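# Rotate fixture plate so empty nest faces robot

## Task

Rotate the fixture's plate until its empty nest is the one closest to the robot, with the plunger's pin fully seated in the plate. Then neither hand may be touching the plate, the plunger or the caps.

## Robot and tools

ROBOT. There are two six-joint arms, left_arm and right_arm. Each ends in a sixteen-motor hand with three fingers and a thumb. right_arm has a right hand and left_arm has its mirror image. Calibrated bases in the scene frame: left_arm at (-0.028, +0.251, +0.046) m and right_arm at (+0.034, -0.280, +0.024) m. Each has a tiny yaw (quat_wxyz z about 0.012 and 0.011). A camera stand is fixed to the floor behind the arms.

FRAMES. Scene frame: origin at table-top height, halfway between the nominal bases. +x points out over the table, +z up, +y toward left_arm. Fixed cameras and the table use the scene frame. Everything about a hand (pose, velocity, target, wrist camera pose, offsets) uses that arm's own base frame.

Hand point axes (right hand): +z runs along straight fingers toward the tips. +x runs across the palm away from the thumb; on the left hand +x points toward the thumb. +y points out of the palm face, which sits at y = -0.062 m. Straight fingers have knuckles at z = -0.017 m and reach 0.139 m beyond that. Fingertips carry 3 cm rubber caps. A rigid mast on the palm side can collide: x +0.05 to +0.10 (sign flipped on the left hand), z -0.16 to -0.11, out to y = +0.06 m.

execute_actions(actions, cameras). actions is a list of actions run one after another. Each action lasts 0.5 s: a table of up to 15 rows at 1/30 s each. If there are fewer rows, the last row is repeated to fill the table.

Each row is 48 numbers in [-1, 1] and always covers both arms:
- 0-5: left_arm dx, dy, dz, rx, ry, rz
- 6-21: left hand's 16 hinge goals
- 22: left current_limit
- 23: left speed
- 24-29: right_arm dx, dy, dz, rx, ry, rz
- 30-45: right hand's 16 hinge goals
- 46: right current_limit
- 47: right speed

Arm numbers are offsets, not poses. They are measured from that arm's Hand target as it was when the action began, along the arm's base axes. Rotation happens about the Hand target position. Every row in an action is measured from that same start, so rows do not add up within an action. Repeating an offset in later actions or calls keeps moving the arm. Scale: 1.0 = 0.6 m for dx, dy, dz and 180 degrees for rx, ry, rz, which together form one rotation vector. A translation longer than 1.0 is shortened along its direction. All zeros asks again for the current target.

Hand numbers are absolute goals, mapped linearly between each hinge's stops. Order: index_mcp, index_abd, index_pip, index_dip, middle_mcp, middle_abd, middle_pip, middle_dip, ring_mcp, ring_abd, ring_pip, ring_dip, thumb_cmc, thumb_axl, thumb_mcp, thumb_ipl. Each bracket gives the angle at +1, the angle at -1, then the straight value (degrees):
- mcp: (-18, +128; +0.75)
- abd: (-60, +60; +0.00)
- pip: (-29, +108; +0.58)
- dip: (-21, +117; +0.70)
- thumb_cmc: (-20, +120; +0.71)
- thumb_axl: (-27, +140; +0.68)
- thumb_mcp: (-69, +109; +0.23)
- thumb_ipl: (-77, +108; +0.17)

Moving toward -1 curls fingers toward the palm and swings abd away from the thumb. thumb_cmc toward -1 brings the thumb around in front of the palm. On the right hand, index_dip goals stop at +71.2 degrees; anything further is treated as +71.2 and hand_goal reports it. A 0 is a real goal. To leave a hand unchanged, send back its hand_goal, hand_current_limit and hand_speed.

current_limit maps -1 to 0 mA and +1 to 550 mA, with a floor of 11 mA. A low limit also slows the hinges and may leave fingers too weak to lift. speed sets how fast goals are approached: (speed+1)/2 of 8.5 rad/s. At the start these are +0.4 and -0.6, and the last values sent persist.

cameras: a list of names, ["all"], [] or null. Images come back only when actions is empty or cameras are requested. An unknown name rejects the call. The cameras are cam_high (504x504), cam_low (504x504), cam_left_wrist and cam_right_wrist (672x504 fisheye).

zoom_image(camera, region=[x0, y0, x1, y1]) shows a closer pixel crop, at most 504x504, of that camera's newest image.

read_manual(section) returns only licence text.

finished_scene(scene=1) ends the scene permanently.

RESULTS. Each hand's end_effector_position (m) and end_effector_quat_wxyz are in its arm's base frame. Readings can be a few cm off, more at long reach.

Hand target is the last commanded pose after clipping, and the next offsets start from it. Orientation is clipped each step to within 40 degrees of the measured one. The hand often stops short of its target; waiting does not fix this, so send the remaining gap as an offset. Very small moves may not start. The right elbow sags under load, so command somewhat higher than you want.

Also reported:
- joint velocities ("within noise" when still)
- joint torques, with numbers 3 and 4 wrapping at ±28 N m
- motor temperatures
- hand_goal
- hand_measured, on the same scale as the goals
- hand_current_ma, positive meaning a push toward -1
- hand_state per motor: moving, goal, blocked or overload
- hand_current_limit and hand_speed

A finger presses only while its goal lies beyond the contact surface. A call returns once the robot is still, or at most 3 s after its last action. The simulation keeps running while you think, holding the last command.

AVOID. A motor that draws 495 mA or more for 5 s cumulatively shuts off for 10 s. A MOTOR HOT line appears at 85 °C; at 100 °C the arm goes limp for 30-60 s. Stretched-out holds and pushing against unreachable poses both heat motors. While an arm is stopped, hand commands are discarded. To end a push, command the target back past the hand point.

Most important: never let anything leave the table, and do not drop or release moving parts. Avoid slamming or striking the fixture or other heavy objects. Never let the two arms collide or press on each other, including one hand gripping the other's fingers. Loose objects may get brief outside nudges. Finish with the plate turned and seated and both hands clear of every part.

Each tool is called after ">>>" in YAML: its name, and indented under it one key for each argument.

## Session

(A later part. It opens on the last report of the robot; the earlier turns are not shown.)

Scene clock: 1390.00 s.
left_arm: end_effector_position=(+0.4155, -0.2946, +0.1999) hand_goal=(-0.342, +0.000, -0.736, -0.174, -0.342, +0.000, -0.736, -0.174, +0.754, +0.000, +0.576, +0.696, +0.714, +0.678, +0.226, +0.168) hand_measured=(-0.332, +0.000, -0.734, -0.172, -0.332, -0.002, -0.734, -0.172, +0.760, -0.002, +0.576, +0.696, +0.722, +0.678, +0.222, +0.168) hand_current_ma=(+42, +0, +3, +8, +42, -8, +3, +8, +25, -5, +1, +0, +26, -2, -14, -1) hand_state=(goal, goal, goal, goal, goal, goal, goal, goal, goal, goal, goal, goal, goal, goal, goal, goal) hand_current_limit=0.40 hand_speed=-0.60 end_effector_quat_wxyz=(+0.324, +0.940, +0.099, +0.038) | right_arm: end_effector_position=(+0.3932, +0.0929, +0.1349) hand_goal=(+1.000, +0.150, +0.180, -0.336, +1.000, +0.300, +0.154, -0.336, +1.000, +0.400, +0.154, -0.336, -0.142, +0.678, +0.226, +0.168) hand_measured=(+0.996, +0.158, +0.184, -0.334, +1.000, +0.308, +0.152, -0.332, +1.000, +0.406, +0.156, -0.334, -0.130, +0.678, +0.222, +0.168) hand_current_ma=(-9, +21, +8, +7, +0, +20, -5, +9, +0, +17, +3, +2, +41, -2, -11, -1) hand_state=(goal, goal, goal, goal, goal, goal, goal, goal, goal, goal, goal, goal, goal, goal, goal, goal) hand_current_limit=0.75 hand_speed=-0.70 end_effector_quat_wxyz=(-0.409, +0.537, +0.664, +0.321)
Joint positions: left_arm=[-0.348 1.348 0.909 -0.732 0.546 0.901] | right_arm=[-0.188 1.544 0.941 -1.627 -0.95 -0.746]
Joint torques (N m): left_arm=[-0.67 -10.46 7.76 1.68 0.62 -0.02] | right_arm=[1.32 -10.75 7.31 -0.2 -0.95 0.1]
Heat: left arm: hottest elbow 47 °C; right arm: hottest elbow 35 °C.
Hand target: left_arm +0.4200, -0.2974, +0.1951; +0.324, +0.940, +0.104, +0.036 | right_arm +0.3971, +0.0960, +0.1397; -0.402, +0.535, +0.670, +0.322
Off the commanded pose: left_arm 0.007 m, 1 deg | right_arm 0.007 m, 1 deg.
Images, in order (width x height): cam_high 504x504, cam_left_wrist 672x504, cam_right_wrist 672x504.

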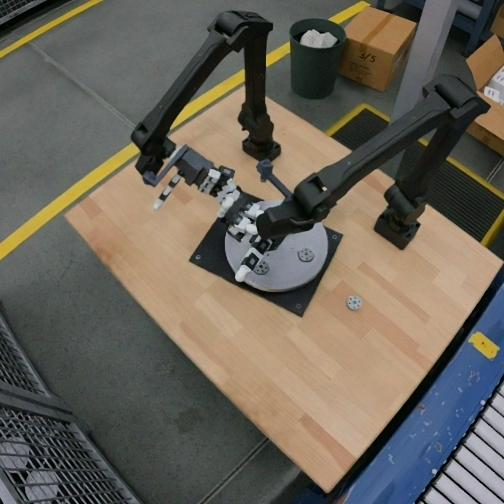

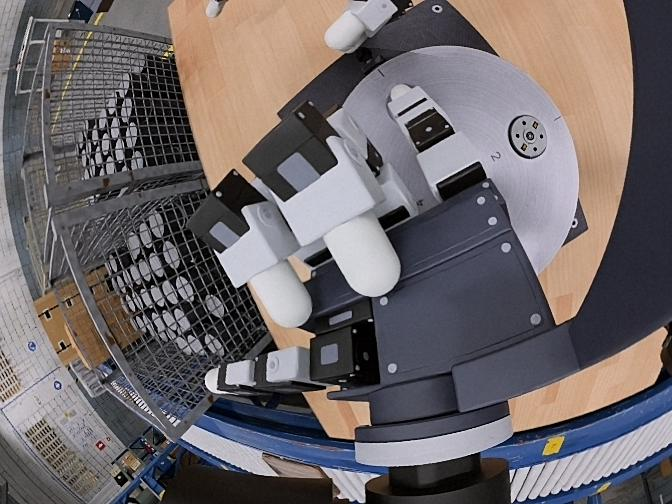

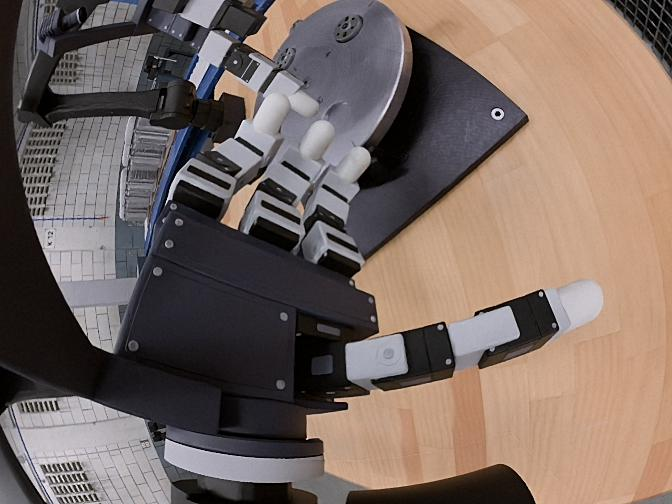

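>>> execute_actions:
  actions:
    - [[0,0,-0.04,0,0,0,-0.342,0,-0.737,-0.174,-0.342,0,-0.737,-0.174,0.754,0,0.576,0.696,0.714,0.678,0.226,0.168,0.4,-0.6,-0.003,0.01,0,0,0,0,1.0,0.15,0.18,-0.336,1.0,0.3,0.153,-0.336,1.0,0.4,0.153,-0.336,-0.143,0.678,0.226,0.168,0.75,-0.7]]
  cameras: ["cam_left_wrist"]

>>> zoom_image:
  camera: "cam_left_wrist"
  region: [330, 20, 480, 160]

Scene clock: 1395.27 s.
left_arm: end_effector_position=(+0.4163, -0.2948, +0.1775) hand_goal=(-0.342, +0.000, -0.736, -0.174, -0.342, +0.000, -0.736, -0.174, +0.754, +0.000, +0.576, +0.696, +0.714, +0.678, +0.226, +0.168) hand_measured=(-0.332, +0.000, -0.734, -0.172, -0.332, -0.002, -0.734, -0.172, +0.760, -0.002, +0.576, +0.696, +0.722, +0.678, +0.222, +0.168) hand_current_ma=(+42, +0, +3, +8, +42, -8, +3, +8, +25, -5, +1, +0, +26, -2, -14, -1) hand_state=(goal, goal, goal, goal, goal, goal, goal, goal, goal, goal, goal, goal, goal, goal, goal, goal) hand_current_limit=0.40 hand_speed=-0.60 end_effector_quat_wxyz=(+0.324, +0.940, +0.098, +0.040) | right_arm: end_effector_position=(+0.3954, +0.0968, +0.1374) hand_goal=(+1.000, +0.150, +0.180, -0.336, +1.000, +0.300, +0.154, -0.336, +1.000, +0.400, +0.154, -0.336, -0.142, +0.678, +0.226, +0.168) hand_measured=(+0.996, +0.158, +0.184, -0.334, +1.000, +0.308, +0.152, -0.332, +1.000, +0.406, +0.156, -0.334, -0.130, +0.678, +0.222, +0.168) hand_current_ma=(-9, +21, +8, +7, +0, +20, -5, +9, +0, +17, +3, +2, +41, -2, -11, -1) hand_state=(goal, goal, goal, goal, goal, goal, goal, goal, goal, goal, goal, goal, goal, goal, goal, goal) hand_current_limit=0.75 hand_speed=-0.70 end_effector_quat_wxyz=(-0.405, +0.538, +0.666, +0.323)
Joint positions: left_arm=[-0.348 1.38 0.872 -0.66 0.545 0.9] | right_arm=[-0.175 1.534 0.941 -1.609 -0.959 -0.723]
Joint torques (N m): left_arm=[-0.97 -10.87 7.38 1.69 0.65 -0.04] | right_arm=[1.61 -10.75 6.58 -0.14 -0.98 0.07]
Heat: left arm: hottest elbow 47 °C; right arm: hottest elbow 35 °C.
Hand target: left_arm +0.4198, -0.2974, +0.1711; +0.324, +0.940, +0.103, +0.036 | right_arm +0.3953, +0.1021, +0.1399; -0.402, +0.535, +0.670, +0.322
Off the commanded pose: left_arm 0.008 m, 1 deg | right_arm 0.006 m, 1 deg.
Images, in order (width x height): cam_left_wrist 672x504.

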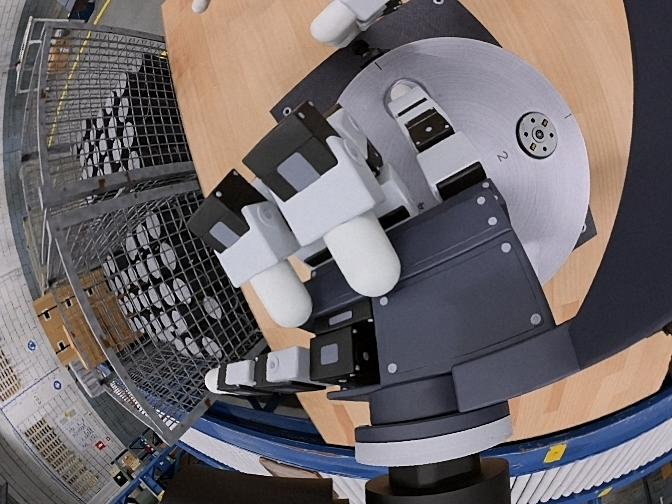

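Scaled by 3.360 from the camera's 672x504 image, which has a finer 960x720 frame.

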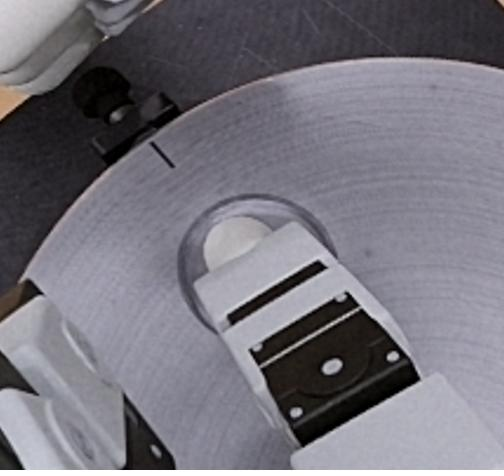

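>>> execute_actions:
  actions:
    - [[0,0.002,-0.025,0,0,0,-0.342,0,-0.737,-0.174,-0.342,0,-0.737,-0.174,0.754,0,0.576,0.696,0.714,0.678,0.226,0.168,0.4,-0.6,0,0.00,0,0,0,0,1.0,0.15,0.18,-0.336,1.0,0.3,0.153,-0.336,1.0,0.4,0.153,-0.336,-0.143,0.678,0.226,0.168,0.75,-0.7]]
  cameras: ["cam_left_wrist"]

>>> zoom_image:
  camera: "cam_left_wrist"
  region: [330, 20, 480, 160]

Scene clock: 1398.73 s.
left_arm: end_effector_position=(+0.4167, -0.2949, +0.1640) hand_goal=(-0.342, +0.000, -0.736, -0.174, -0.342, +0.000, -0.736, -0.174, +0.754, +0.000, +0.576, +0.696, +0.714, +0.678, +0.226, +0.168) hand_measured=(-0.332, +0.000, -0.734, -0.172, -0.332, -0.002, -0.734, -0.172, +0.760, -0.002, +0.576, +0.696, +0.722, +0.678, +0.222, +0.168) hand_current_ma=(+42, +0, +3, +8, +42, -8, +3, +8, +25, -5, +1, +0, +26, -2, -14, -1) hand_state=(goal, goal, goal, goal, goal, goal, goal, goal, goal, goal, goal, goal, goal, goal, goal, goal) hand_current_limit=0.40 hand_speed=-0.60 end_effector_quat_wxyz=(+0.325, +0.940, +0.098, +0.040) | right_arm: end_effector_position=(+0.3954, +0.0968, +0.1374) hand_goal=(+1.000, +0.150, +0.180, -0.336, +1.000, +0.300, +0.154, -0.336, +1.000, +0.400, +0.154, -0.336, -0.142, +0.678, +0.226, +0.168) hand_measured=(+0.996, +0.158, +0.184, -0.334, +1.000, +0.308, +0.152, -0.332, +1.000, +0.406, +0.156, -0.334, -0.130, +0.678, +0.222, +0.168) hand_current_ma=(-9, +21, +8, +7, +0, +20, -5, +9, +0, +17, +3, +2, +41, -2, -11, -1) hand_state=(goal, goal, goal, goal, goal, goal, goal, goal, goal, goal, goal, goal, goal, goal, goal, goal) hand_current_limit=0.75 hand_speed=-0.70 end_effector_quat_wxyz=(-0.405, +0.538, +0.665, +0.323)
Joint positions: left_arm=[-0.348 1.401 0.851 -0.617 0.545 0.9] | right_arm=[-0.175 1.534 0.941 -1.609 -0.959 -0.723]
Joint torques (N m): left_arm=[-0.79 -10.58 7.1 1.72 0.67 -0.02] | right_arm=[1.61 -10.75 6.58 -0.13 -0.98 0.08]
Heat: left arm: hottest elbow 46 °C; right arm: hottest elbow 35 °C.
Hand target: left_arm +0.4199, -0.2962, +0.1562; +0.324, +0.940, +0.103, +0.036 | right_arm +0.3953, +0.1021, +0.1399; -0.402, +0.535, +0.670, +0.322
Off the commanded pose: left_arm 0.009 m, 1 deg | right_arm 0.006 m, 1 deg.
Images, in order (width x height): cam_left_wrist 672x504.

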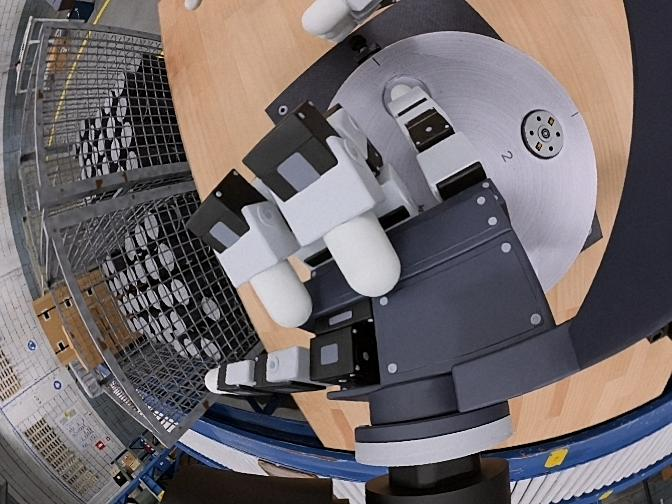

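Scaled by 3.360 from the camera's 672x504 image, which has a finer 960x720 frame.

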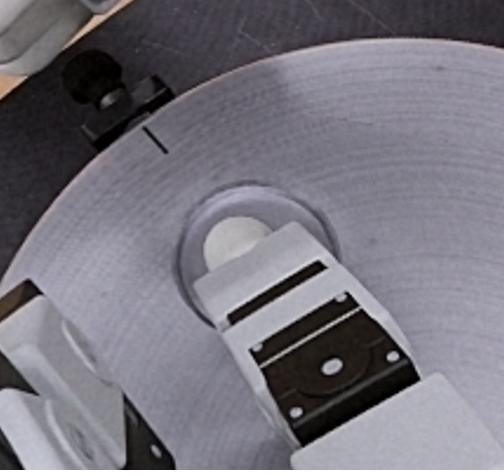

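>>> execute_actions:
  actions:
    - [[0,0.0,-0.01,0,0,0,-0.342,0,-0.737,-0.174,-0.342,0,-0.737,-0.174,0.754,0,0.576,0.696,0.714,0.678,0.226,0.168,0.4,-0.6,0,0.00,-0.02,0,0,0,1.0,0.15,0.12,-0.336,1.0,0.3,0.153,-0.336,1.0,0.4,0.153,-0.336,-0.143,0.678,0.226,0.168,0.75,-0.7]]
  cameras: ["cam_left_wrist"]

>>> zoom_image:
  camera: "cam_left_wrist"
  region: [300, 0, 450, 140]

Scene clock: 1403.30 s.
left_arm: end_effector_position=(+0.4176, -0.2954, +0.1626) hand_goal=(-0.342, +0.000, -0.736, -0.174, -0.342, +0.000, -0.736, -0.174, +0.754, +0.000, +0.576, +0.696, +0.714, +0.678, +0.226, +0.168) hand_measured=(-0.332, +0.000, -0.734, -0.172, -0.332, -0.002, -0.734, -0.172, +0.758, -0.004, +0.576, +0.696, +0.722, +0.678, +0.222, +0.168) hand_current_ma=(+42, +0, +3, +8, +42, -8, +3, +8, +15, -9, +1, +0, +26, -2, -14, -1) hand_state=(goal, goal, goal, goal, goal, goal, goal, goal, goal, goal, goal, goal, goal, goal, goal, goal) hand_current_limit=0.40 hand_speed=-0.60 end_effector_quat_wxyz=(+0.327, +0.939, +0.097, +0.043) | right_arm: end_effector_position=(+0.4009, +0.0958, +0.1368) hand_goal=(+1.000, +0.150, +0.120, -0.336, +1.000, +0.300, +0.154, -0.336, +1.000, +0.400, +0.154, -0.336, -0.142, +0.678, +0.226, +0.168) hand_measured=(+0.996, +0.158, +0.124, -0.334, +1.000, +0.308, +0.152, -0.332, +1.000, +0.406, +0.156, -0.334, -0.130, +0.678, +0.222, +0.168) hand_current_ma=(-8, +21, +10, +7, +0, +20, -5, +9, +0, +17, +3, +2, +41, -2, -11, -1) hand_state=(goal, goal, goal, goal, goal, goal, goal, goal, goal, goal, goal, goal, goal, goal, goal, goal) hand_current_limit=0.75 hand_speed=-0.70 end_effector_quat_wxyz=(-0.392, +0.533, +0.673, +0.330)
Joint positions: left_arm=[-0.348 1.405 0.848 -0.601 0.547 0.9] | right_arm=[-0.175 1.534 0.941 -1.575 -0.959 -0.723]
Joint torques (N m): left_arm=[-0.67 -10.17 6.71 1.98 0.61 0.01] | right_arm=[1.55 -9.35 5.42 -0.08 -0.98 0.07]
Heat: left arm: hottest elbow 46 °C; right arm: hottest elbow 35 °C.
Hand target: left_arm +0.4198, -0.2962, +0.1501; +0.324, +0.940, +0.103, +0.036 | right_arm +0.3953, +0.1021, +0.1279; -0.402, +0.535, +0.670, +0.322
Off the commanded pose: left_arm 0.013 m, 1 deg | right_arm 0.012 m, 2 deg.
Images, in order (width x height): cam_left_wrist 672x504.

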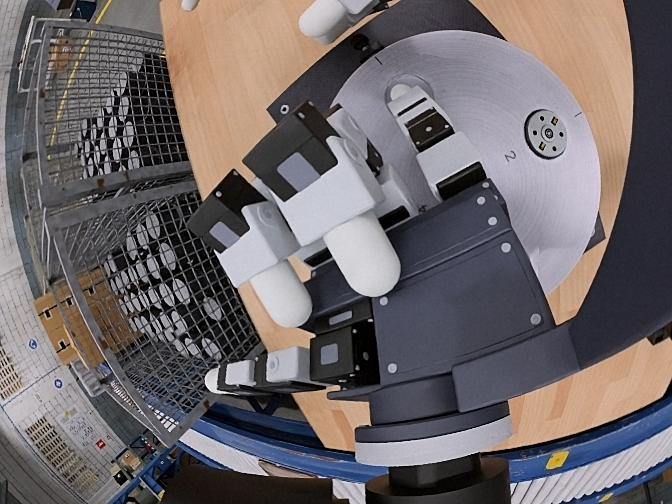

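Scaled by 3.360 from the camera's 672x504 image, which has a finer 960x720 frame.

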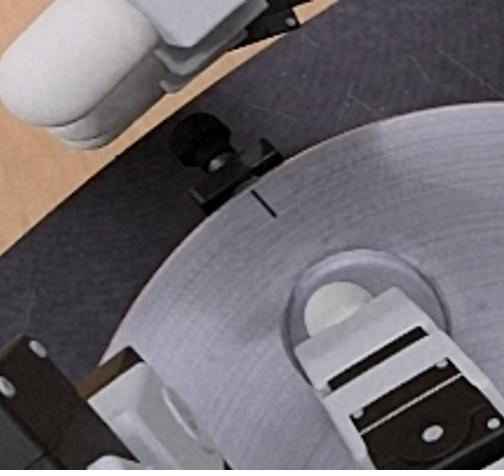

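>>> execute_actions:
  actions:
    - [[0,0.0,0,0,0,0,-0.342,0,-0.737,-0.174,-0.342,0,-0.737,-0.174,0.754,0,0.576,0.696,0.714,0.678,0.226,0.168,0.4,-0.6,-0.008,0.014,-0.015,0,0,0,1.0,0.15,0.12,-0.336,1.0,0.3,0.153,-0.336,1.0,0.4,0.153,-0.336,-0.143,0.678,0.226,0.168,0.75,-0.7]]
  cameras: ["cam_left_wrist","cam_high"]

>>> zoom_image:
  camera: "cam_left_wrist"
  region: [300, 0, 400, 90]

>>> zoom_image:
  camera: "cam_high"
  region: [205, 195, 250, 235]

Scene clock: 1408.70 s.
left_arm: end_effector_position=(+0.4176, -0.2954, +0.1626) hand_goal=(-0.342, +0.000, -0.736, -0.174, -0.342, +0.000, -0.736, -0.174, +0.754, +0.000, +0.576, +0.696, +0.714, +0.678, +0.226, +0.168) hand_measured=(-0.332, +0.000, -0.734, -0.172, -0.332, -0.002, -0.734, -0.172, +0.758, -0.004, +0.576, +0.696, +0.722, +0.678, +0.222, +0.168) hand_current_ma=(+42, +0, +3, +8, +42, -8, +3, +8, +15, -9, +1, +0, +26, -2, -14, -1) hand_state=(goal, goal, goal, goal, goal, goal, goal, goal, goal, goal, goal, goal, goal, goal, goal, goal) hand_current_limit=0.40 hand_speed=-0.60 end_effector_quat_wxyz=(+0.327, +0.939, +0.097, +0.043) | right_arm: end_effector_position=(+0.3955, +0.1047, +0.1256) hand_goal=(+1.000, +0.150, +0.120, -0.336, +1.000, +0.300, +0.154, -0.336, +1.000, +0.400, +0.154, -0.336, -0.142, +0.678, +0.226, +0.168) hand_measured=(+0.996, +0.158, +0.124, -0.334, +1.000, +0.308, +0.152, -0.332, +1.000, +0.406, +0.156, -0.334, -0.130, +0.678, +0.222, +0.168) hand_current_ma=(-8, +21, +9, +7, +0, +20, -5, +9, +0, +17, +3, +2, +41, -2, -11, -1) hand_state=(goal, goal, goal, goal, goal, goal, goal, goal, goal, goal, goal, goal, goal, goal, goal, goal) hand_current_limit=0.75 hand_speed=-0.70 end_effector_quat_wxyz=(-0.394, +0.534, +0.672, +0.329)
Joint positions: left_arm=[-0.348 1.405 0.848 -0.601 0.547 0.9] | right_arm=[-0.153 1.534 0.908 -1.522 -0.971 -0.692]
Joint torques (N m): left_arm=[-0.62 -10.17 6.64 1.84 0.62 -0.01] | right_arm=[1.49 -9.52 5.45 0.01 -1.03 0.07]
Heat: left arm: hottest elbow 45 °C; right arm: hottest elbow 35 °C.
Hand target: left_arm +0.4198, -0.2962, +0.1501; +0.324, +0.940, +0.103, +0.036 | right_arm +0.3905, +0.1104, +0.1188; -0.402, +0.535, +0.670, +0.322
Off the commanded pose: left_arm 0.013 m, 1 deg | right_arm 0.010 m, 1 deg.
Images, in order (width x height): cam_high 504x504, cam_left_wrist 672x504.

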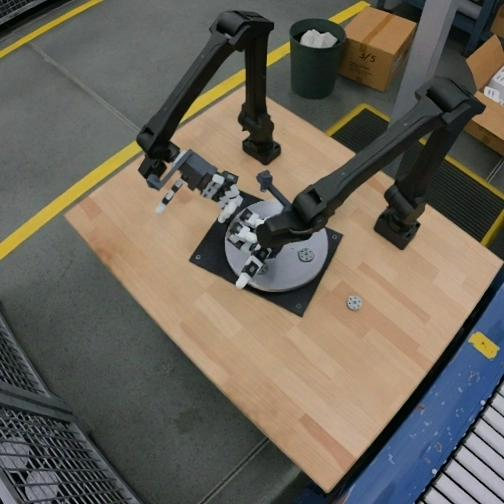

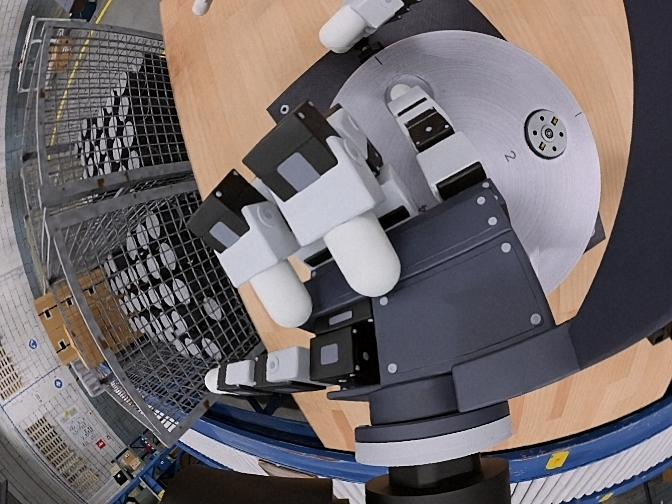

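Scaled by 5.040 from the camera's 672x504 image, which has a finer 960x720 frame.

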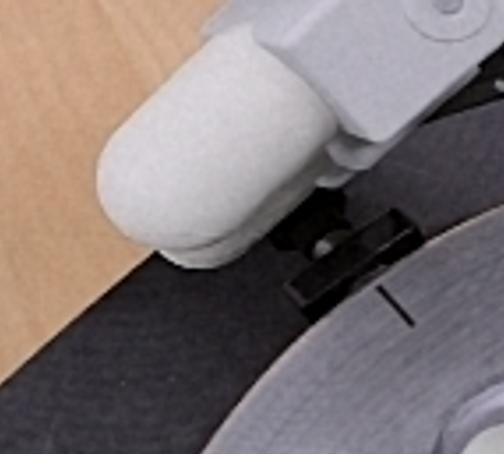

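Scaled by 11.200 from the camera's 504x504 image, which has a finer 720x720 frame.

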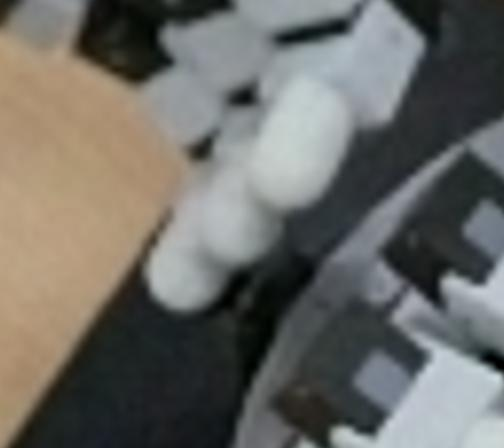

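>>> execute_actions:
  actions:
    - [[0,0.0,0,0,0,0,-0.342,0,-0.737,-0.174,-0.342,0,-0.737,-0.174,0.754,0,0.576,0.696,0.714,0.678,0.226,0.168,0.4,-0.6,-0.012,0.01,-0.01,0,0,0,1.0,0.15,0.12,-0.336,1.0,0.3,0.153,-0.336,1.0,0.4,0.153,-0.336,-0.143,0.678,0.226,0.168,0.75,-0.7]]
  cameras: ["cam_left_wrist","cam_high"]

>>> zoom_image:
  camera: "cam_left_wrist"
  region: [300, 0, 400, 90]

>>> zoom_image:
  camera: "cam_high"
  region: [205, 195, 250, 235]

Scene clock: 1414.27 s.
left_arm: end_effector_position=(+0.4176, -0.2954, +0.1626) hand_goal=(-0.342, +0.000, -0.736, -0.174, -0.342, +0.000, -0.736, -0.174, +0.754, +0.000, +0.576, +0.696, +0.714, +0.678, +0.226, +0.168) hand_measured=(-0.332, +0.000, -0.734, -0.172, -0.332, -0.002, -0.734, -0.172, +0.758, -0.004, +0.576, +0.696, +0.722, +0.678, +0.222, +0.168) hand_current_ma=(+42, +0, +3, +8, +42, -8, +3, +8, +15, -9, +1, +0, +26, -2, -14, -1) hand_state=(goal, goal, goal, goal, goal, goal, goal, goal, goal, goal, goal, goal, goal, goal, goal, goal) hand_current_limit=0.40 hand_speed=-0.60 end_effector_quat_wxyz=(+0.327, +0.939, +0.097, +0.043) | right_arm: end_effector_position=(+0.3886, +0.1105, +0.1154) hand_goal=(+1.000, +0.150, +0.120, -0.336, +1.000, +0.300, +0.154, -0.336, +1.000, +0.400, +0.154, -0.336, -0.142, +0.678, +0.226, +0.168) hand_measured=(+0.996, +0.158, +0.124, -0.334, +1.000, +0.308, +0.152, -0.332, +1.000, +0.406, +0.156, -0.334, -0.130, +0.678, +0.222, +0.168) hand_current_ma=(-8, +21, +9, +7, +0, +20, -5, +9, +0, +17, +3, +2, +41, -2, -11, -1) hand_state=(goal, goal, goal, goal, goal, goal, goal, goal, goal, goal, goal, goal, goal, goal, goal, goal) hand_current_limit=0.75 hand_speed=-0.70 end_effector_quat_wxyz=(-0.398, +0.535, +0.669, +0.326)
Joint positions: left_arm=[-0.348 1.405 0.848 -0.601 0.547 0.9] | right_arm=[-0.138 1.534 0.877 -1.484 -0.979 -0.67]
Joint torques (N m): left_arm=[-0.44 -10.11 6.8 1.92 0.62 -0.01] | right_arm=[1.55 -10.23 5.31 0.01 -1.04 0.09]
Heat: left arm: hottest elbow 45 °C; right arm: hottest elbow 35 °C.
Hand target: left_arm +0.4198, -0.2962, +0.1501; +0.324, +0.940, +0.103, +0.036 | right_arm +0.3833, +0.1165, +0.1128; -0.402, +0.535, +0.670, +0.322
Off the commanded pose: left_arm 0.013 m, 1 deg | right_arm 0.008 m, 1 deg.
Images, in order (width x height): cam_high 504x504, cam_left_wrist 672x504.

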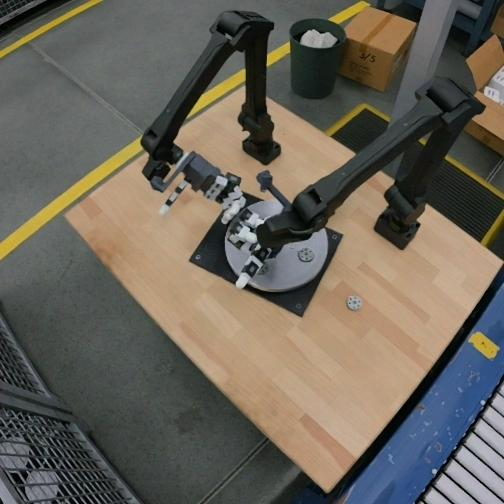

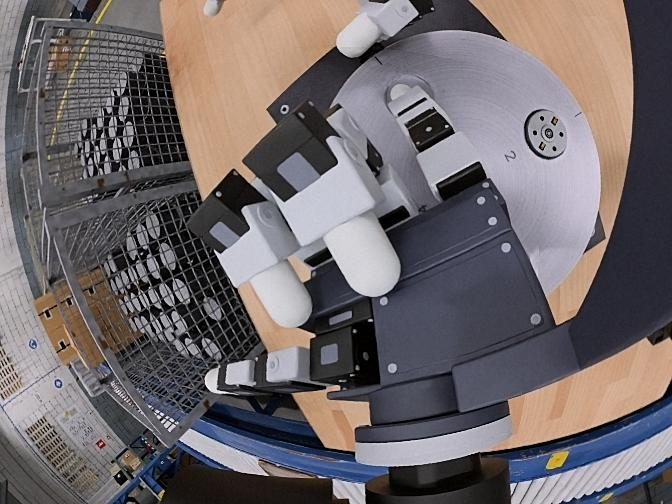

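Scaled by 5.040 from the camera's 672x504 image, which has a finer 960x720 frame.

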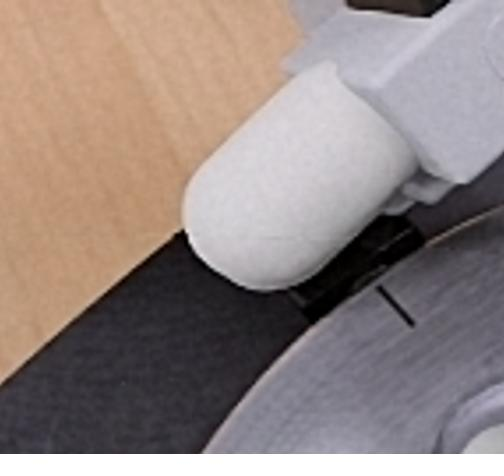

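Scaled by 11.200 from the camera's 504x504 image, which has a finer 720x720 frame.

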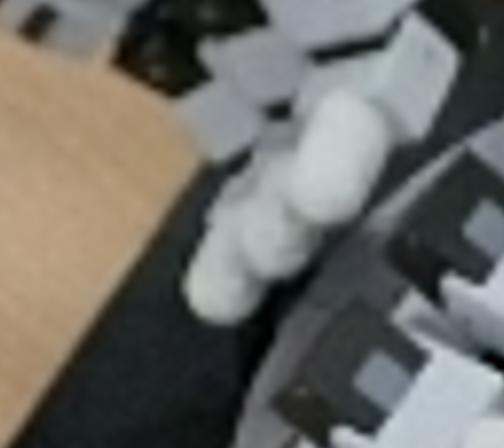

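>>> execute_actions:
  actions:
    - [[0,0.0,0,0,0,0,-0.342,0,-0.737,-0.174,-0.342,0,-0.737,-0.174,0.754,0,0.576,0.696,0.714,0.678,0.226,0.168,0.4,-0.6,0.002,-0.006,-0.018,0,0,0,1.0,0.15,0.12,-0.336,1.0,0.3,0.153,-0.336,1.0,0.4,0.153,-0.336,-0.143,0.678,0.226,0.168,0.75,-0.7]]
    - [[0,0.0,0,0,0,0,-0.342,0,-0.737,-0.174,-0.342,0,-0.737,-0.174,0.754,0,0.576,0.696,0.714,0.678,0.226,0.168,0.4,-0.6,0.0,-0.004,-0.015,0,0,0,1.0,0.22,0.12,-0.336,1.0,0.4,0.153,-0.336,1.0,0.5,0.153,-0.336,-0.143,0.678,0.226,0.168,0.78,-0.7]]
  cameras: ["cam_left_wrist","cam_high"]

>>> zoom_image:
  camera: "cam_left_wrist"
  region: [300, 0, 400, 90]

>>> zoom_image:
  camera: "cam_high"
  region: [205, 195, 250, 235]

Scene clock: 1421.50 s.
left_arm: end_effector_position=(+0.4176, -0.2954, +0.1626) hand_goal=(-0.342, +0.000, -0.736, -0.174, -0.342, +0.000, -0.736, -0.174, +0.754, +0.000, +0.576, +0.696, +0.714, +0.678, +0.226, +0.168) hand_measured=(-0.332, +0.000, -0.734, -0.172, -0.332, -0.002, -0.734, -0.172, +0.758, -0.004, +0.576, +0.696, +0.722, +0.678, +0.222, +0.168) hand_current_ma=(+42, +0, +3, +8, +42, -8, +3, +8, +15, -9, +1, +0, +26, -2, -14, -1) hand_state=(goal, goal, goal, goal, goal, goal, goal, goal, goal, goal, goal, goal, goal, goal, goal, goal) hand_current_limit=0.40 hand_speed=-0.60 end_effector_quat_wxyz=(+0.327, +0.939, +0.097, +0.043) | right_arm: end_effector_position=(+0.3880, +0.1107, +0.1108) hand_goal=(+1.000, +0.220, +0.120, -0.336, +1.000, +0.400, +0.154, -0.336, +1.000, +0.500, +0.154, -0.336, -0.142, +0.678, +0.226, +0.168) hand_measured=(+1.000, +0.184, +0.110, -0.348, +1.000, +0.400, +0.152, -0.332, +1.000, +0.500, +0.156, -0.334, -0.130, +0.678, +0.222, +0.168) hand_current_ma=(+0, -112, -29, -34, +0, -1, -5, +9, +0, -2, +3, +2, +41, -2, -11, -1) hand_state=(goal, blocked, goal, goal, goal, goal, goal, goal, goal, goal, goal, goal, goal, goal, goal, goal) hand_current_limit=0.78 hand_speed=-0.70 end_effector_quat_wxyz=(-0.395, +0.535, +0.671, +0.329)
Joint positions: left_arm=[-0.348 1.405 0.848 -0.601 0.547 0.9] | right_arm=[-0.138 1.537 0.866 -1.461 -0.98 -0.669]
Joint torques (N m): left_arm=[-0.79 -10.34 6.82 1.95 0.61 -0.03] | right_arm=[0.15 -7 4.97 0.64 -0.63 -0.14]
Heat: left arm: hottest elbow 44 °C; right arm: hottest elbow 35 °C.
Hand target: left_arm +0.4198, -0.2962, +0.1501; +0.324, +0.940, +0.103, +0.036 | right_arm +0.3844, +0.1105, +0.0929; -0.402, +0.535, +0.670, +0.322
Off the commanded pose: left_arm 0.013 m, 1 deg | right_arm 0.018 m, 1 deg.
Images, in order (width x height): cam_high 504x504, cam_left_wrist 672x504.

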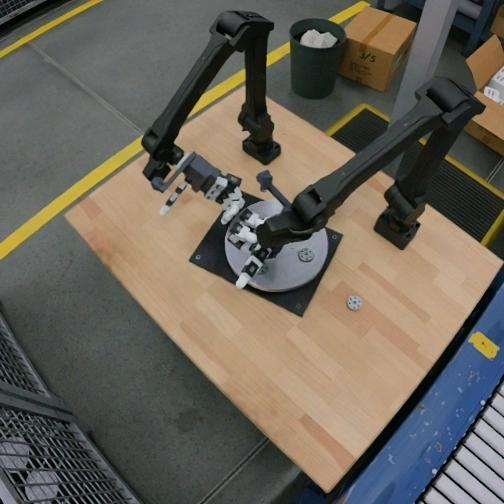

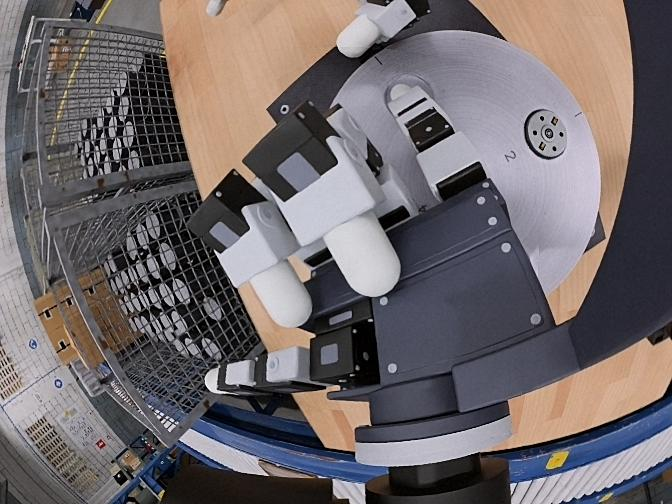

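Scaled by 5.040 from the camera's 672x504 image, which has a finer 960x720 frame.

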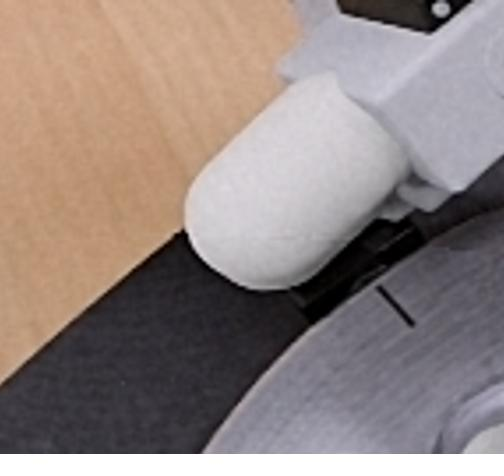

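Scaled by 11.200 from the camera's 504x504 image, which has a finer 720x720 frame.

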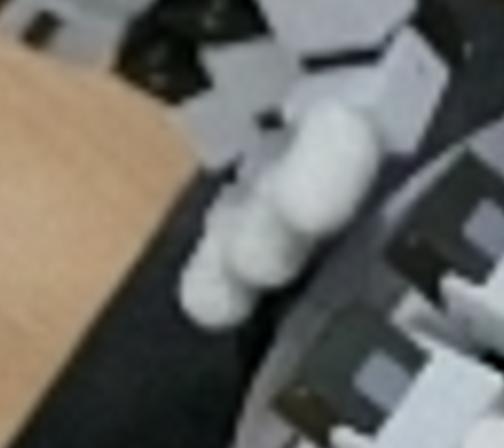

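>>> execute_actions:
  actions:
    - [[0,0.0,0,0,0,0,-0.342,0,-0.737,-0.174,-0.342,0,-0.737,-0.174,0.754,0,0.576,0.696,0.714,0.678,0.226,0.168,0.4,-0.6,0.0,-0.004,-0.015,0,0,0,1.0,0.30,0.02,-0.336,1.0,0.6,0.153,-0.336,0.0,0,0.153,-0.336,-0.143,0.678,0.226,0.168,0.78,-0.7]]
  cameras: ["cam_left_wrist","cam_high"]

>>> zoom_image:
  camera: "cam_left_wrist"
  region: [300, 0, 400, 90]

>>> zoom_image:
  camera: "cam_high"
  region: [205, 195, 250, 235]

Scene clock: 1429.17 s.
left_arm: end_effector_position=(+0.4176, -0.2954, +0.1626) hand_goal=(-0.342, +0.000, -0.736, -0.174, -0.342, +0.000, -0.736, -0.174, +0.754, +0.000, +0.576, +0.696, +0.714, +0.678, +0.226, +0.168) hand_measured=(-0.332, +0.000, -0.734, -0.172, -0.332, -0.002, -0.734, -0.172, +0.758, -0.004, +0.576, +0.696, +0.722, +0.678, +0.222, +0.168) hand_current_ma=(+42, +0, +3, +8, +42, -8, +3, +8, +15, -9, +1, +0, +26, -2, -14, -1) hand_state=(goal, goal, goal, goal, goal, goal, goal, goal, goal, goal, goal, goal, goal, goal, goal, goal) hand_current_limit=0.40 hand_speed=-0.60 end_effector_quat_wxyz=(+0.327, +0.939, +0.097, +0.043) | right_arm: end_effector_position=(+0.3840, +0.1115, +0.1079) hand_goal=(+1.000, +0.300, +0.020, -0.336, +1.000, +0.600, +0.154, -0.336, +0.000, +0.000, +0.154, -0.336, -0.142, +0.678, +0.226, +0.168) hand_measured=(+1.000, +0.252, +0.016, -0.350, +0.992, +0.472, +0.148, -0.334, +0.008, +0.010, +0.156, -0.334, -0.130, +0.678, +0.222, +0.168) hand_current_ma=(+1, -152, -8, -41, -23, -479, -14, +4, +28, +24, +3, +2, +41, -2, -11, -1) hand_state=(goal, blocked, goal, goal, goal, blocked, goal, goal, goal, goal, goal, goal, goal, goal, goal, goal) hand_current_limit=0.78 hand_speed=-0.70 end_effector_quat_wxyz=(-0.401, +0.536, +0.667, +0.327)
Joint positions: left_arm=[-0.348 1.405 0.848 -0.601 0.547 0.9] | right_arm=[-0.138 1.539 0.856 -1.463 -0.984 -0.669]
Joint torques (N m): left_arm=[-0.62 -10.23 6.72 1.99 0.64 0.01] | right_arm=[-0.5 -5.71 5.11 1.55 -0.3 -0.29]
Heat: left arm: hottest elbow 44 °C; right arm: hottest elbow 35 °C.
Hand target: left_arm +0.4198, -0.2962, +0.1501; +0.324, +0.940, +0.103, +0.036 | right_arm +0.3844, +0.1081, +0.0839; -0.402, +0.535, +0.670, +0.322
Off the commanded pose: left_arm 0.013 m, 1 deg | right_arm 0.024 m, 1 deg.
Images, in order (width x height): cam_high 504x504, cam_left_wrist 672x504.

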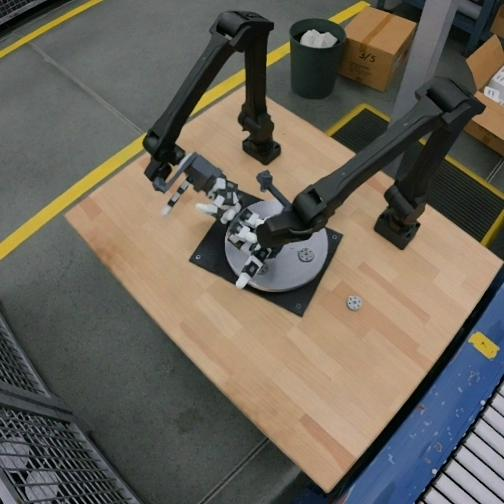

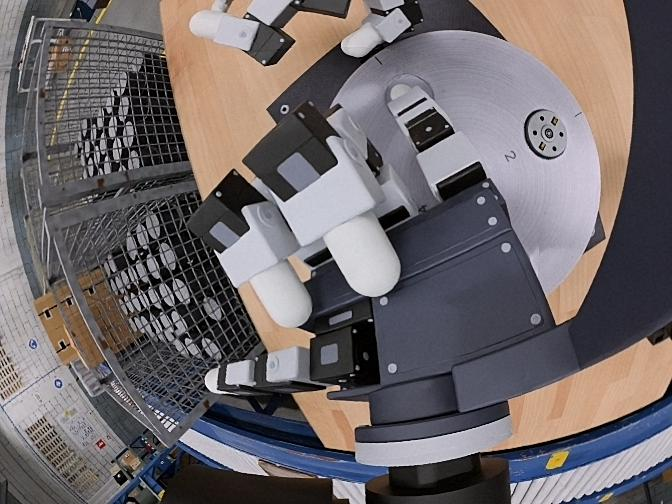

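Scaled by 5.040 from the camera's 672x504 image, which has a finer 960x720 frame.

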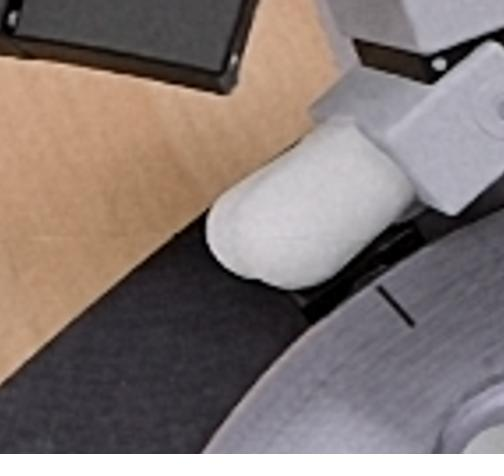

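Scaled by 11.200 from the camera's 504x504 image, which has a finer 720x720 frame.

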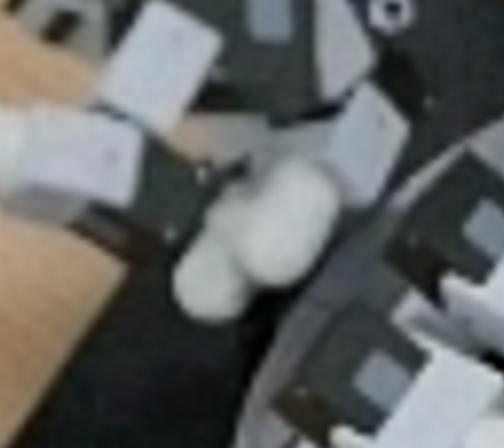

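>>> execute_actions:
  actions:
    - [[0,0.0,0,0,0,0,-0.342,0,-0.737,-0.174,-0.342,0,-0.737,-0.174,0.754,0,0.576,0.696,0.714,0.678,0.226,0.168,0.4,-0.6,0.0,0.006,-0.005,0,0,0,1.0,0.30,0.12,-0.336,1.0,0.6,0.153,-0.336,0.0,0,0.153,-0.336,-0.143,0.678,0.226,0.168,0.78,-0.7]]
  cameras: ["cam_left_wrist","cam_high"]

>>> zoom_image:
  camera: "cam_left_wrist"
  region: [300, 0, 400, 90]

>>> zoom_image:
  camera: "cam_high"
  region: [205, 195, 250, 235]

Scene clock: 1437.13 s.
left_arm: end_effector_position=(+0.4176, -0.2954, +0.1626) hand_goal=(-0.342, +0.000, -0.736, -0.174, -0.342, +0.000, -0.736, -0.174, +0.754, +0.000, +0.576, +0.696, +0.714, +0.678, +0.226, +0.168) hand_measured=(-0.332, +0.000, -0.734, -0.172, -0.332, -0.002, -0.734, -0.172, +0.758, -0.004, +0.576, +0.696, +0.722, +0.678, +0.222, +0.168) hand_current_ma=(+42, +0, +3, +8, +42, -8, +3, +8, +15, -9, +1, +0, +26, -2, -14, -1) hand_state=(goal, goal, goal, goal, goal, goal, goal, goal, goal, goal, goal, goal, goal, goal, goal, goal) hand_current_limit=0.40 hand_speed=-0.60 end_effector_quat_wxyz=(+0.327, +0.939, +0.097, +0.043) | right_arm: end_effector_position=(+0.3845, +0.1117, +0.1085) hand_goal=(+1.000, +0.300, +0.120, -0.336, +1.000, +0.600, +0.154, -0.336, +0.000, +0.000, +0.154, -0.336, -0.142, +0.678, +0.226, +0.168) hand_measured=(+1.000, +0.260, +0.060, -0.358, +1.000, +0.478, +0.154, -0.334, +0.008, +0.010, +0.156, -0.334, -0.130, +0.678, +0.222, +0.168) hand_current_ma=(+1, -123, -236, -75, +0, -453, +1, +4, +24, +24, +3, +2, +41, -2, -11, -1) hand_state=(goal, blocked, blocked, blocked, goal, blocked, goal, goal, goal, goal, goal, goal, goal, goal, goal, goal) hand_current_limit=0.78 hand_speed=-0.70 end_effector_quat_wxyz=(-0.401, +0.537, +0.665, +0.329)
Joint positions: left_arm=[-0.348 1.405 0.848 -0.601 0.547 0.9] | right_arm=[-0.139 1.539 0.856 -1.463 -0.989 -0.669]
Joint torques (N m): left_arm=[-0.67 -10.05 6.76 1.99 0.62 0.01] | right_arm=[0.32 -5.6 4.68 2.28 -0.3 -0.19]
Heat: left arm: hottest elbow 44 °C; right arm: hottest elbow 34 °C.
Hand target: left_arm +0.4198, -0.2962, +0.1501; +0.324, +0.940, +0.103, +0.036 | right_arm +0.3843, +0.1116, +0.0808; -0.403, +0.535, +0.670, +0.321
Off the commanded pose: left_arm 0.013 m, 1 deg | right_arm 0.028 m, 1 deg.
Images, in order (width x height): cam_high 504x504, cam_left_wrist 672x504.

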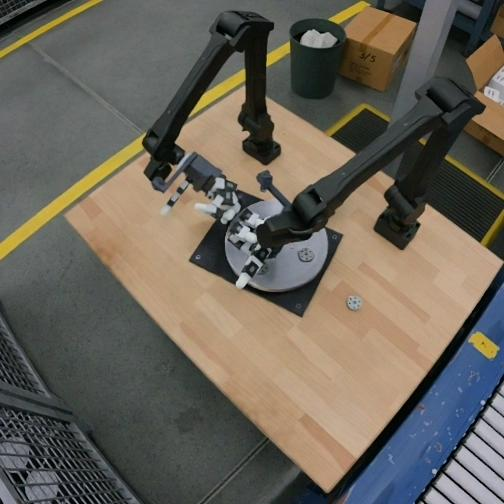

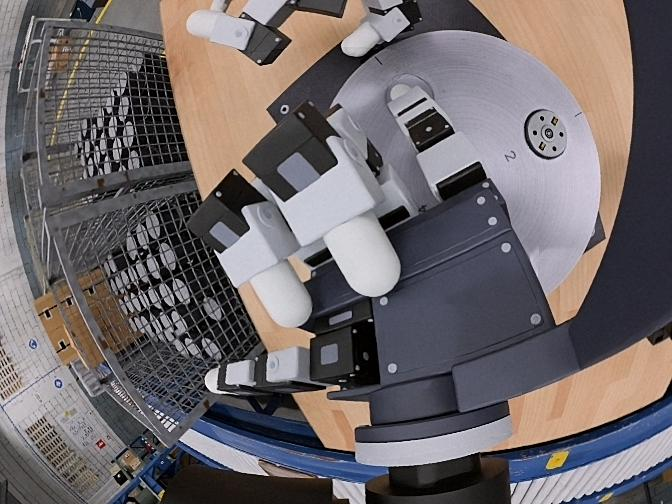

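Scaled by 5.040 from the camera's 672x504 image, which has a finer 960x720 frame.

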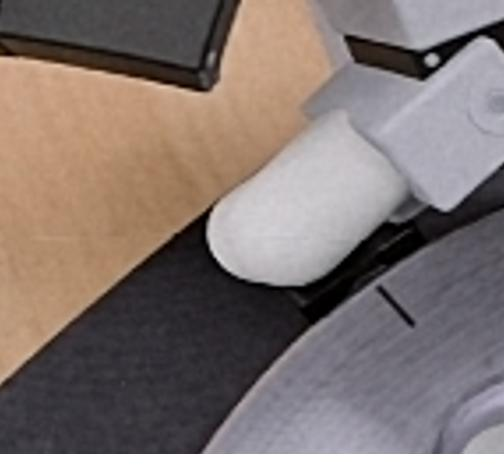

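Scaled by 11.200 from the camera's 504x504 image, which has a finer 720x720 frame.

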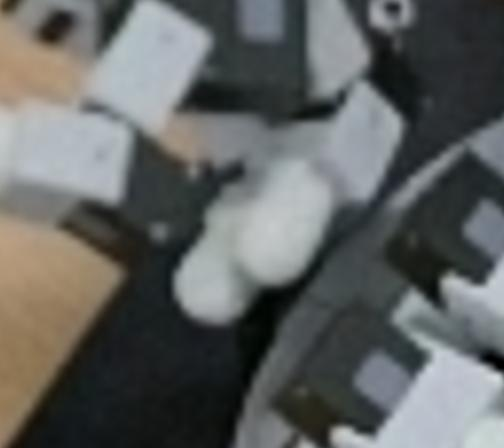

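>>> execute_actions:
  actions:
    - [[0,0.0,0,0,0,0,-0.342,0,-0.737,-0.174,-0.342,0,-0.737,-0.174,0.754,0,0.576,0.696,0.714,0.678,0.226,0.168,0.4,-0.6,0.003,-0.03,-0.012,0,0,0,1.0,0.36,0.04,-0.336,1.0,0.62,0.153,-0.336,0.0,0,0.153,-0.336,-0.143,0.678,0.226,0.168,0.78,-0.7]]
    - [[0,0.0,0,0,0,0,-0.342,0,-0.737,-0.174,-0.342,0,-0.737,-0.174,0.754,0,0.576,0.696,0.714,0.678,0.226,0.168,0.4,-0.6,0.003,-0.02,-0.01,0,0,0,1.0,0.38,0.02,-0.336,1.0,0.62,0.153,-0.336,0.0,0,0.153,-0.336,-0.143,0.678,0.226,0.168,0.78,-0.7]]
  cameras: ["cam_left_wrist","cam_high"]

>>> zoom_image:
  camera: "cam_left_wrist"
  region: [300, 0, 400, 90]

>>> zoom_image:
  camera: "cam_high"
  region: [205, 195, 250, 235]

Scene clock: 1445.73 s.
left_arm: end_effector_position=(+0.4176, -0.2954, +0.1626) hand_goal=(-0.342, +0.000, -0.736, -0.174, -0.342, +0.000, -0.736, -0.174, +0.754, +0.000, +0.576, +0.696, +0.714, +0.678, +0.226, +0.168) hand_measured=(-0.332, +0.000, -0.734, -0.172, -0.332, -0.002, -0.734, -0.172, +0.758, -0.004, +0.576, +0.696, +0.722, +0.678, +0.222, +0.168) hand_current_ma=(+42, +0, +3, +8, +42, -8, +3, +8, +15, -9, +1, +0, +26, -2, -14, -1) hand_state=(goal, goal, goal, goal, goal, goal, goal, goal, goal, goal, goal, goal, goal, goal, goal, goal) hand_current_limit=0.40 hand_speed=-0.60 end_effector_quat_wxyz=(+0.327, +0.939, +0.097, +0.043) | right_arm: end_effector_position=(+0.3803, +0.1082, +0.1061) hand_goal=(+1.000, +0.380, +0.020, -0.336, +1.000, +0.620, +0.154, -0.336, +0.000, +0.000, +0.154, -0.336, -0.142, +0.678, +0.226, +0.168) hand_measured=(+1.000, +0.280, +0.010, -0.358, +0.996, +0.490, +0.142, -0.334, +0.008, +0.010, +0.156, -0.334, -0.130, +0.678, +0.222, +0.168) hand_current_ma=(+1, -360, -33, -75, -13, -489, -35, +3, +24, +23, +3, +2, +41, -2, -11, -1) hand_state=(goal, blocked, goal, blocked, goal, blocked, goal, goal, goal, goal, goal, goal, goal, goal, goal, goal) hand_current_limit=0.78 hand_speed=-0.70 end_effector_quat_wxyz=(-0.408, +0.509, +0.673, +0.347)
Joint positions: left_arm=[-0.348 1.405 0.848 -0.601 0.547 0.9] | right_arm=[-0.169 1.585 0.856 -1.518 -0.993 -0.821]
Joint torques (N m): left_arm=[-0.62 -9.88 6.78 2 0.64 -0.01] | right_arm=[-4.25 -4.6 6.05 2.1 1.76 0.12]
Motor temperatures (°C): left_arm=[24 28 43 26 31 25] | right_arm=[27 31 34 28 31 28]
Heat: left arm: hottest elbow 43 °C; right arm: hottest elbow 34 °C.
Hand target: left_arm +0.4198, -0.2962, +0.1501; +0.324, +0.940, +0.103, +0.036 | right_arm +0.3879, +0.0817, +0.0677; -0.403, +0.535, +0.670, +0.321
Off the commanded pose: left_arm 0.013 m, 1 deg | right_arm 0.047 m, 4 deg.
Images, in order (width x height): cam_high 504x504, cam_left_wrist 672x504.

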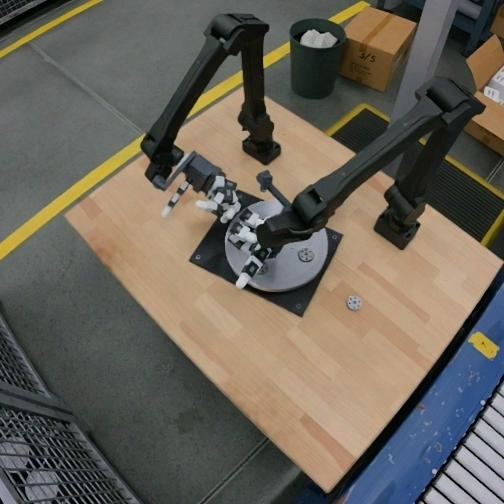

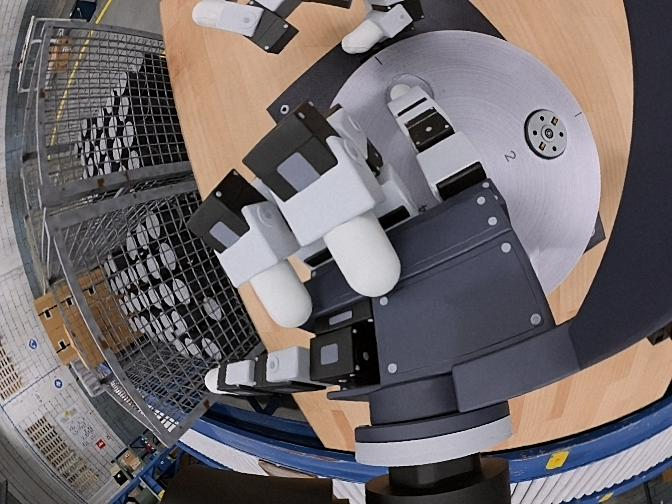

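Scaled by 5.040 from the camera's 672x504 image, which has a finer 960x720 frame.

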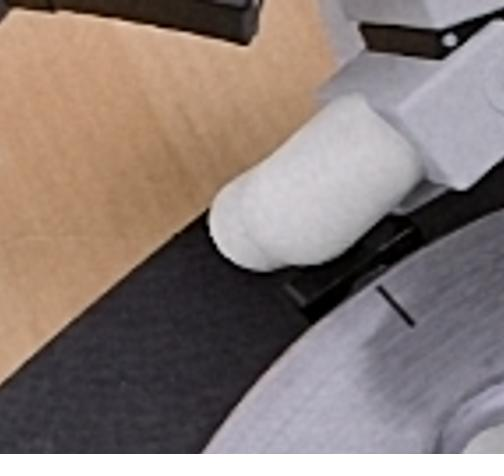

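Scaled by 11.200 from the camera's 504x504 image, which has a finer 720x720 frame.

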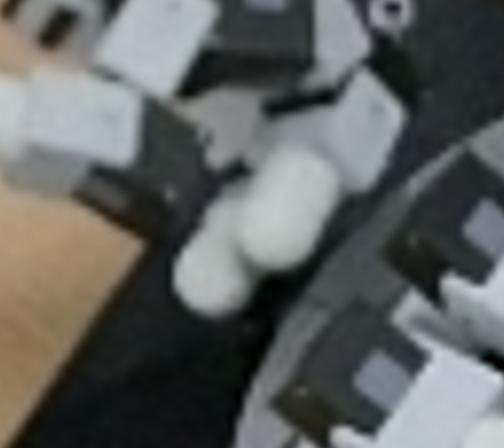

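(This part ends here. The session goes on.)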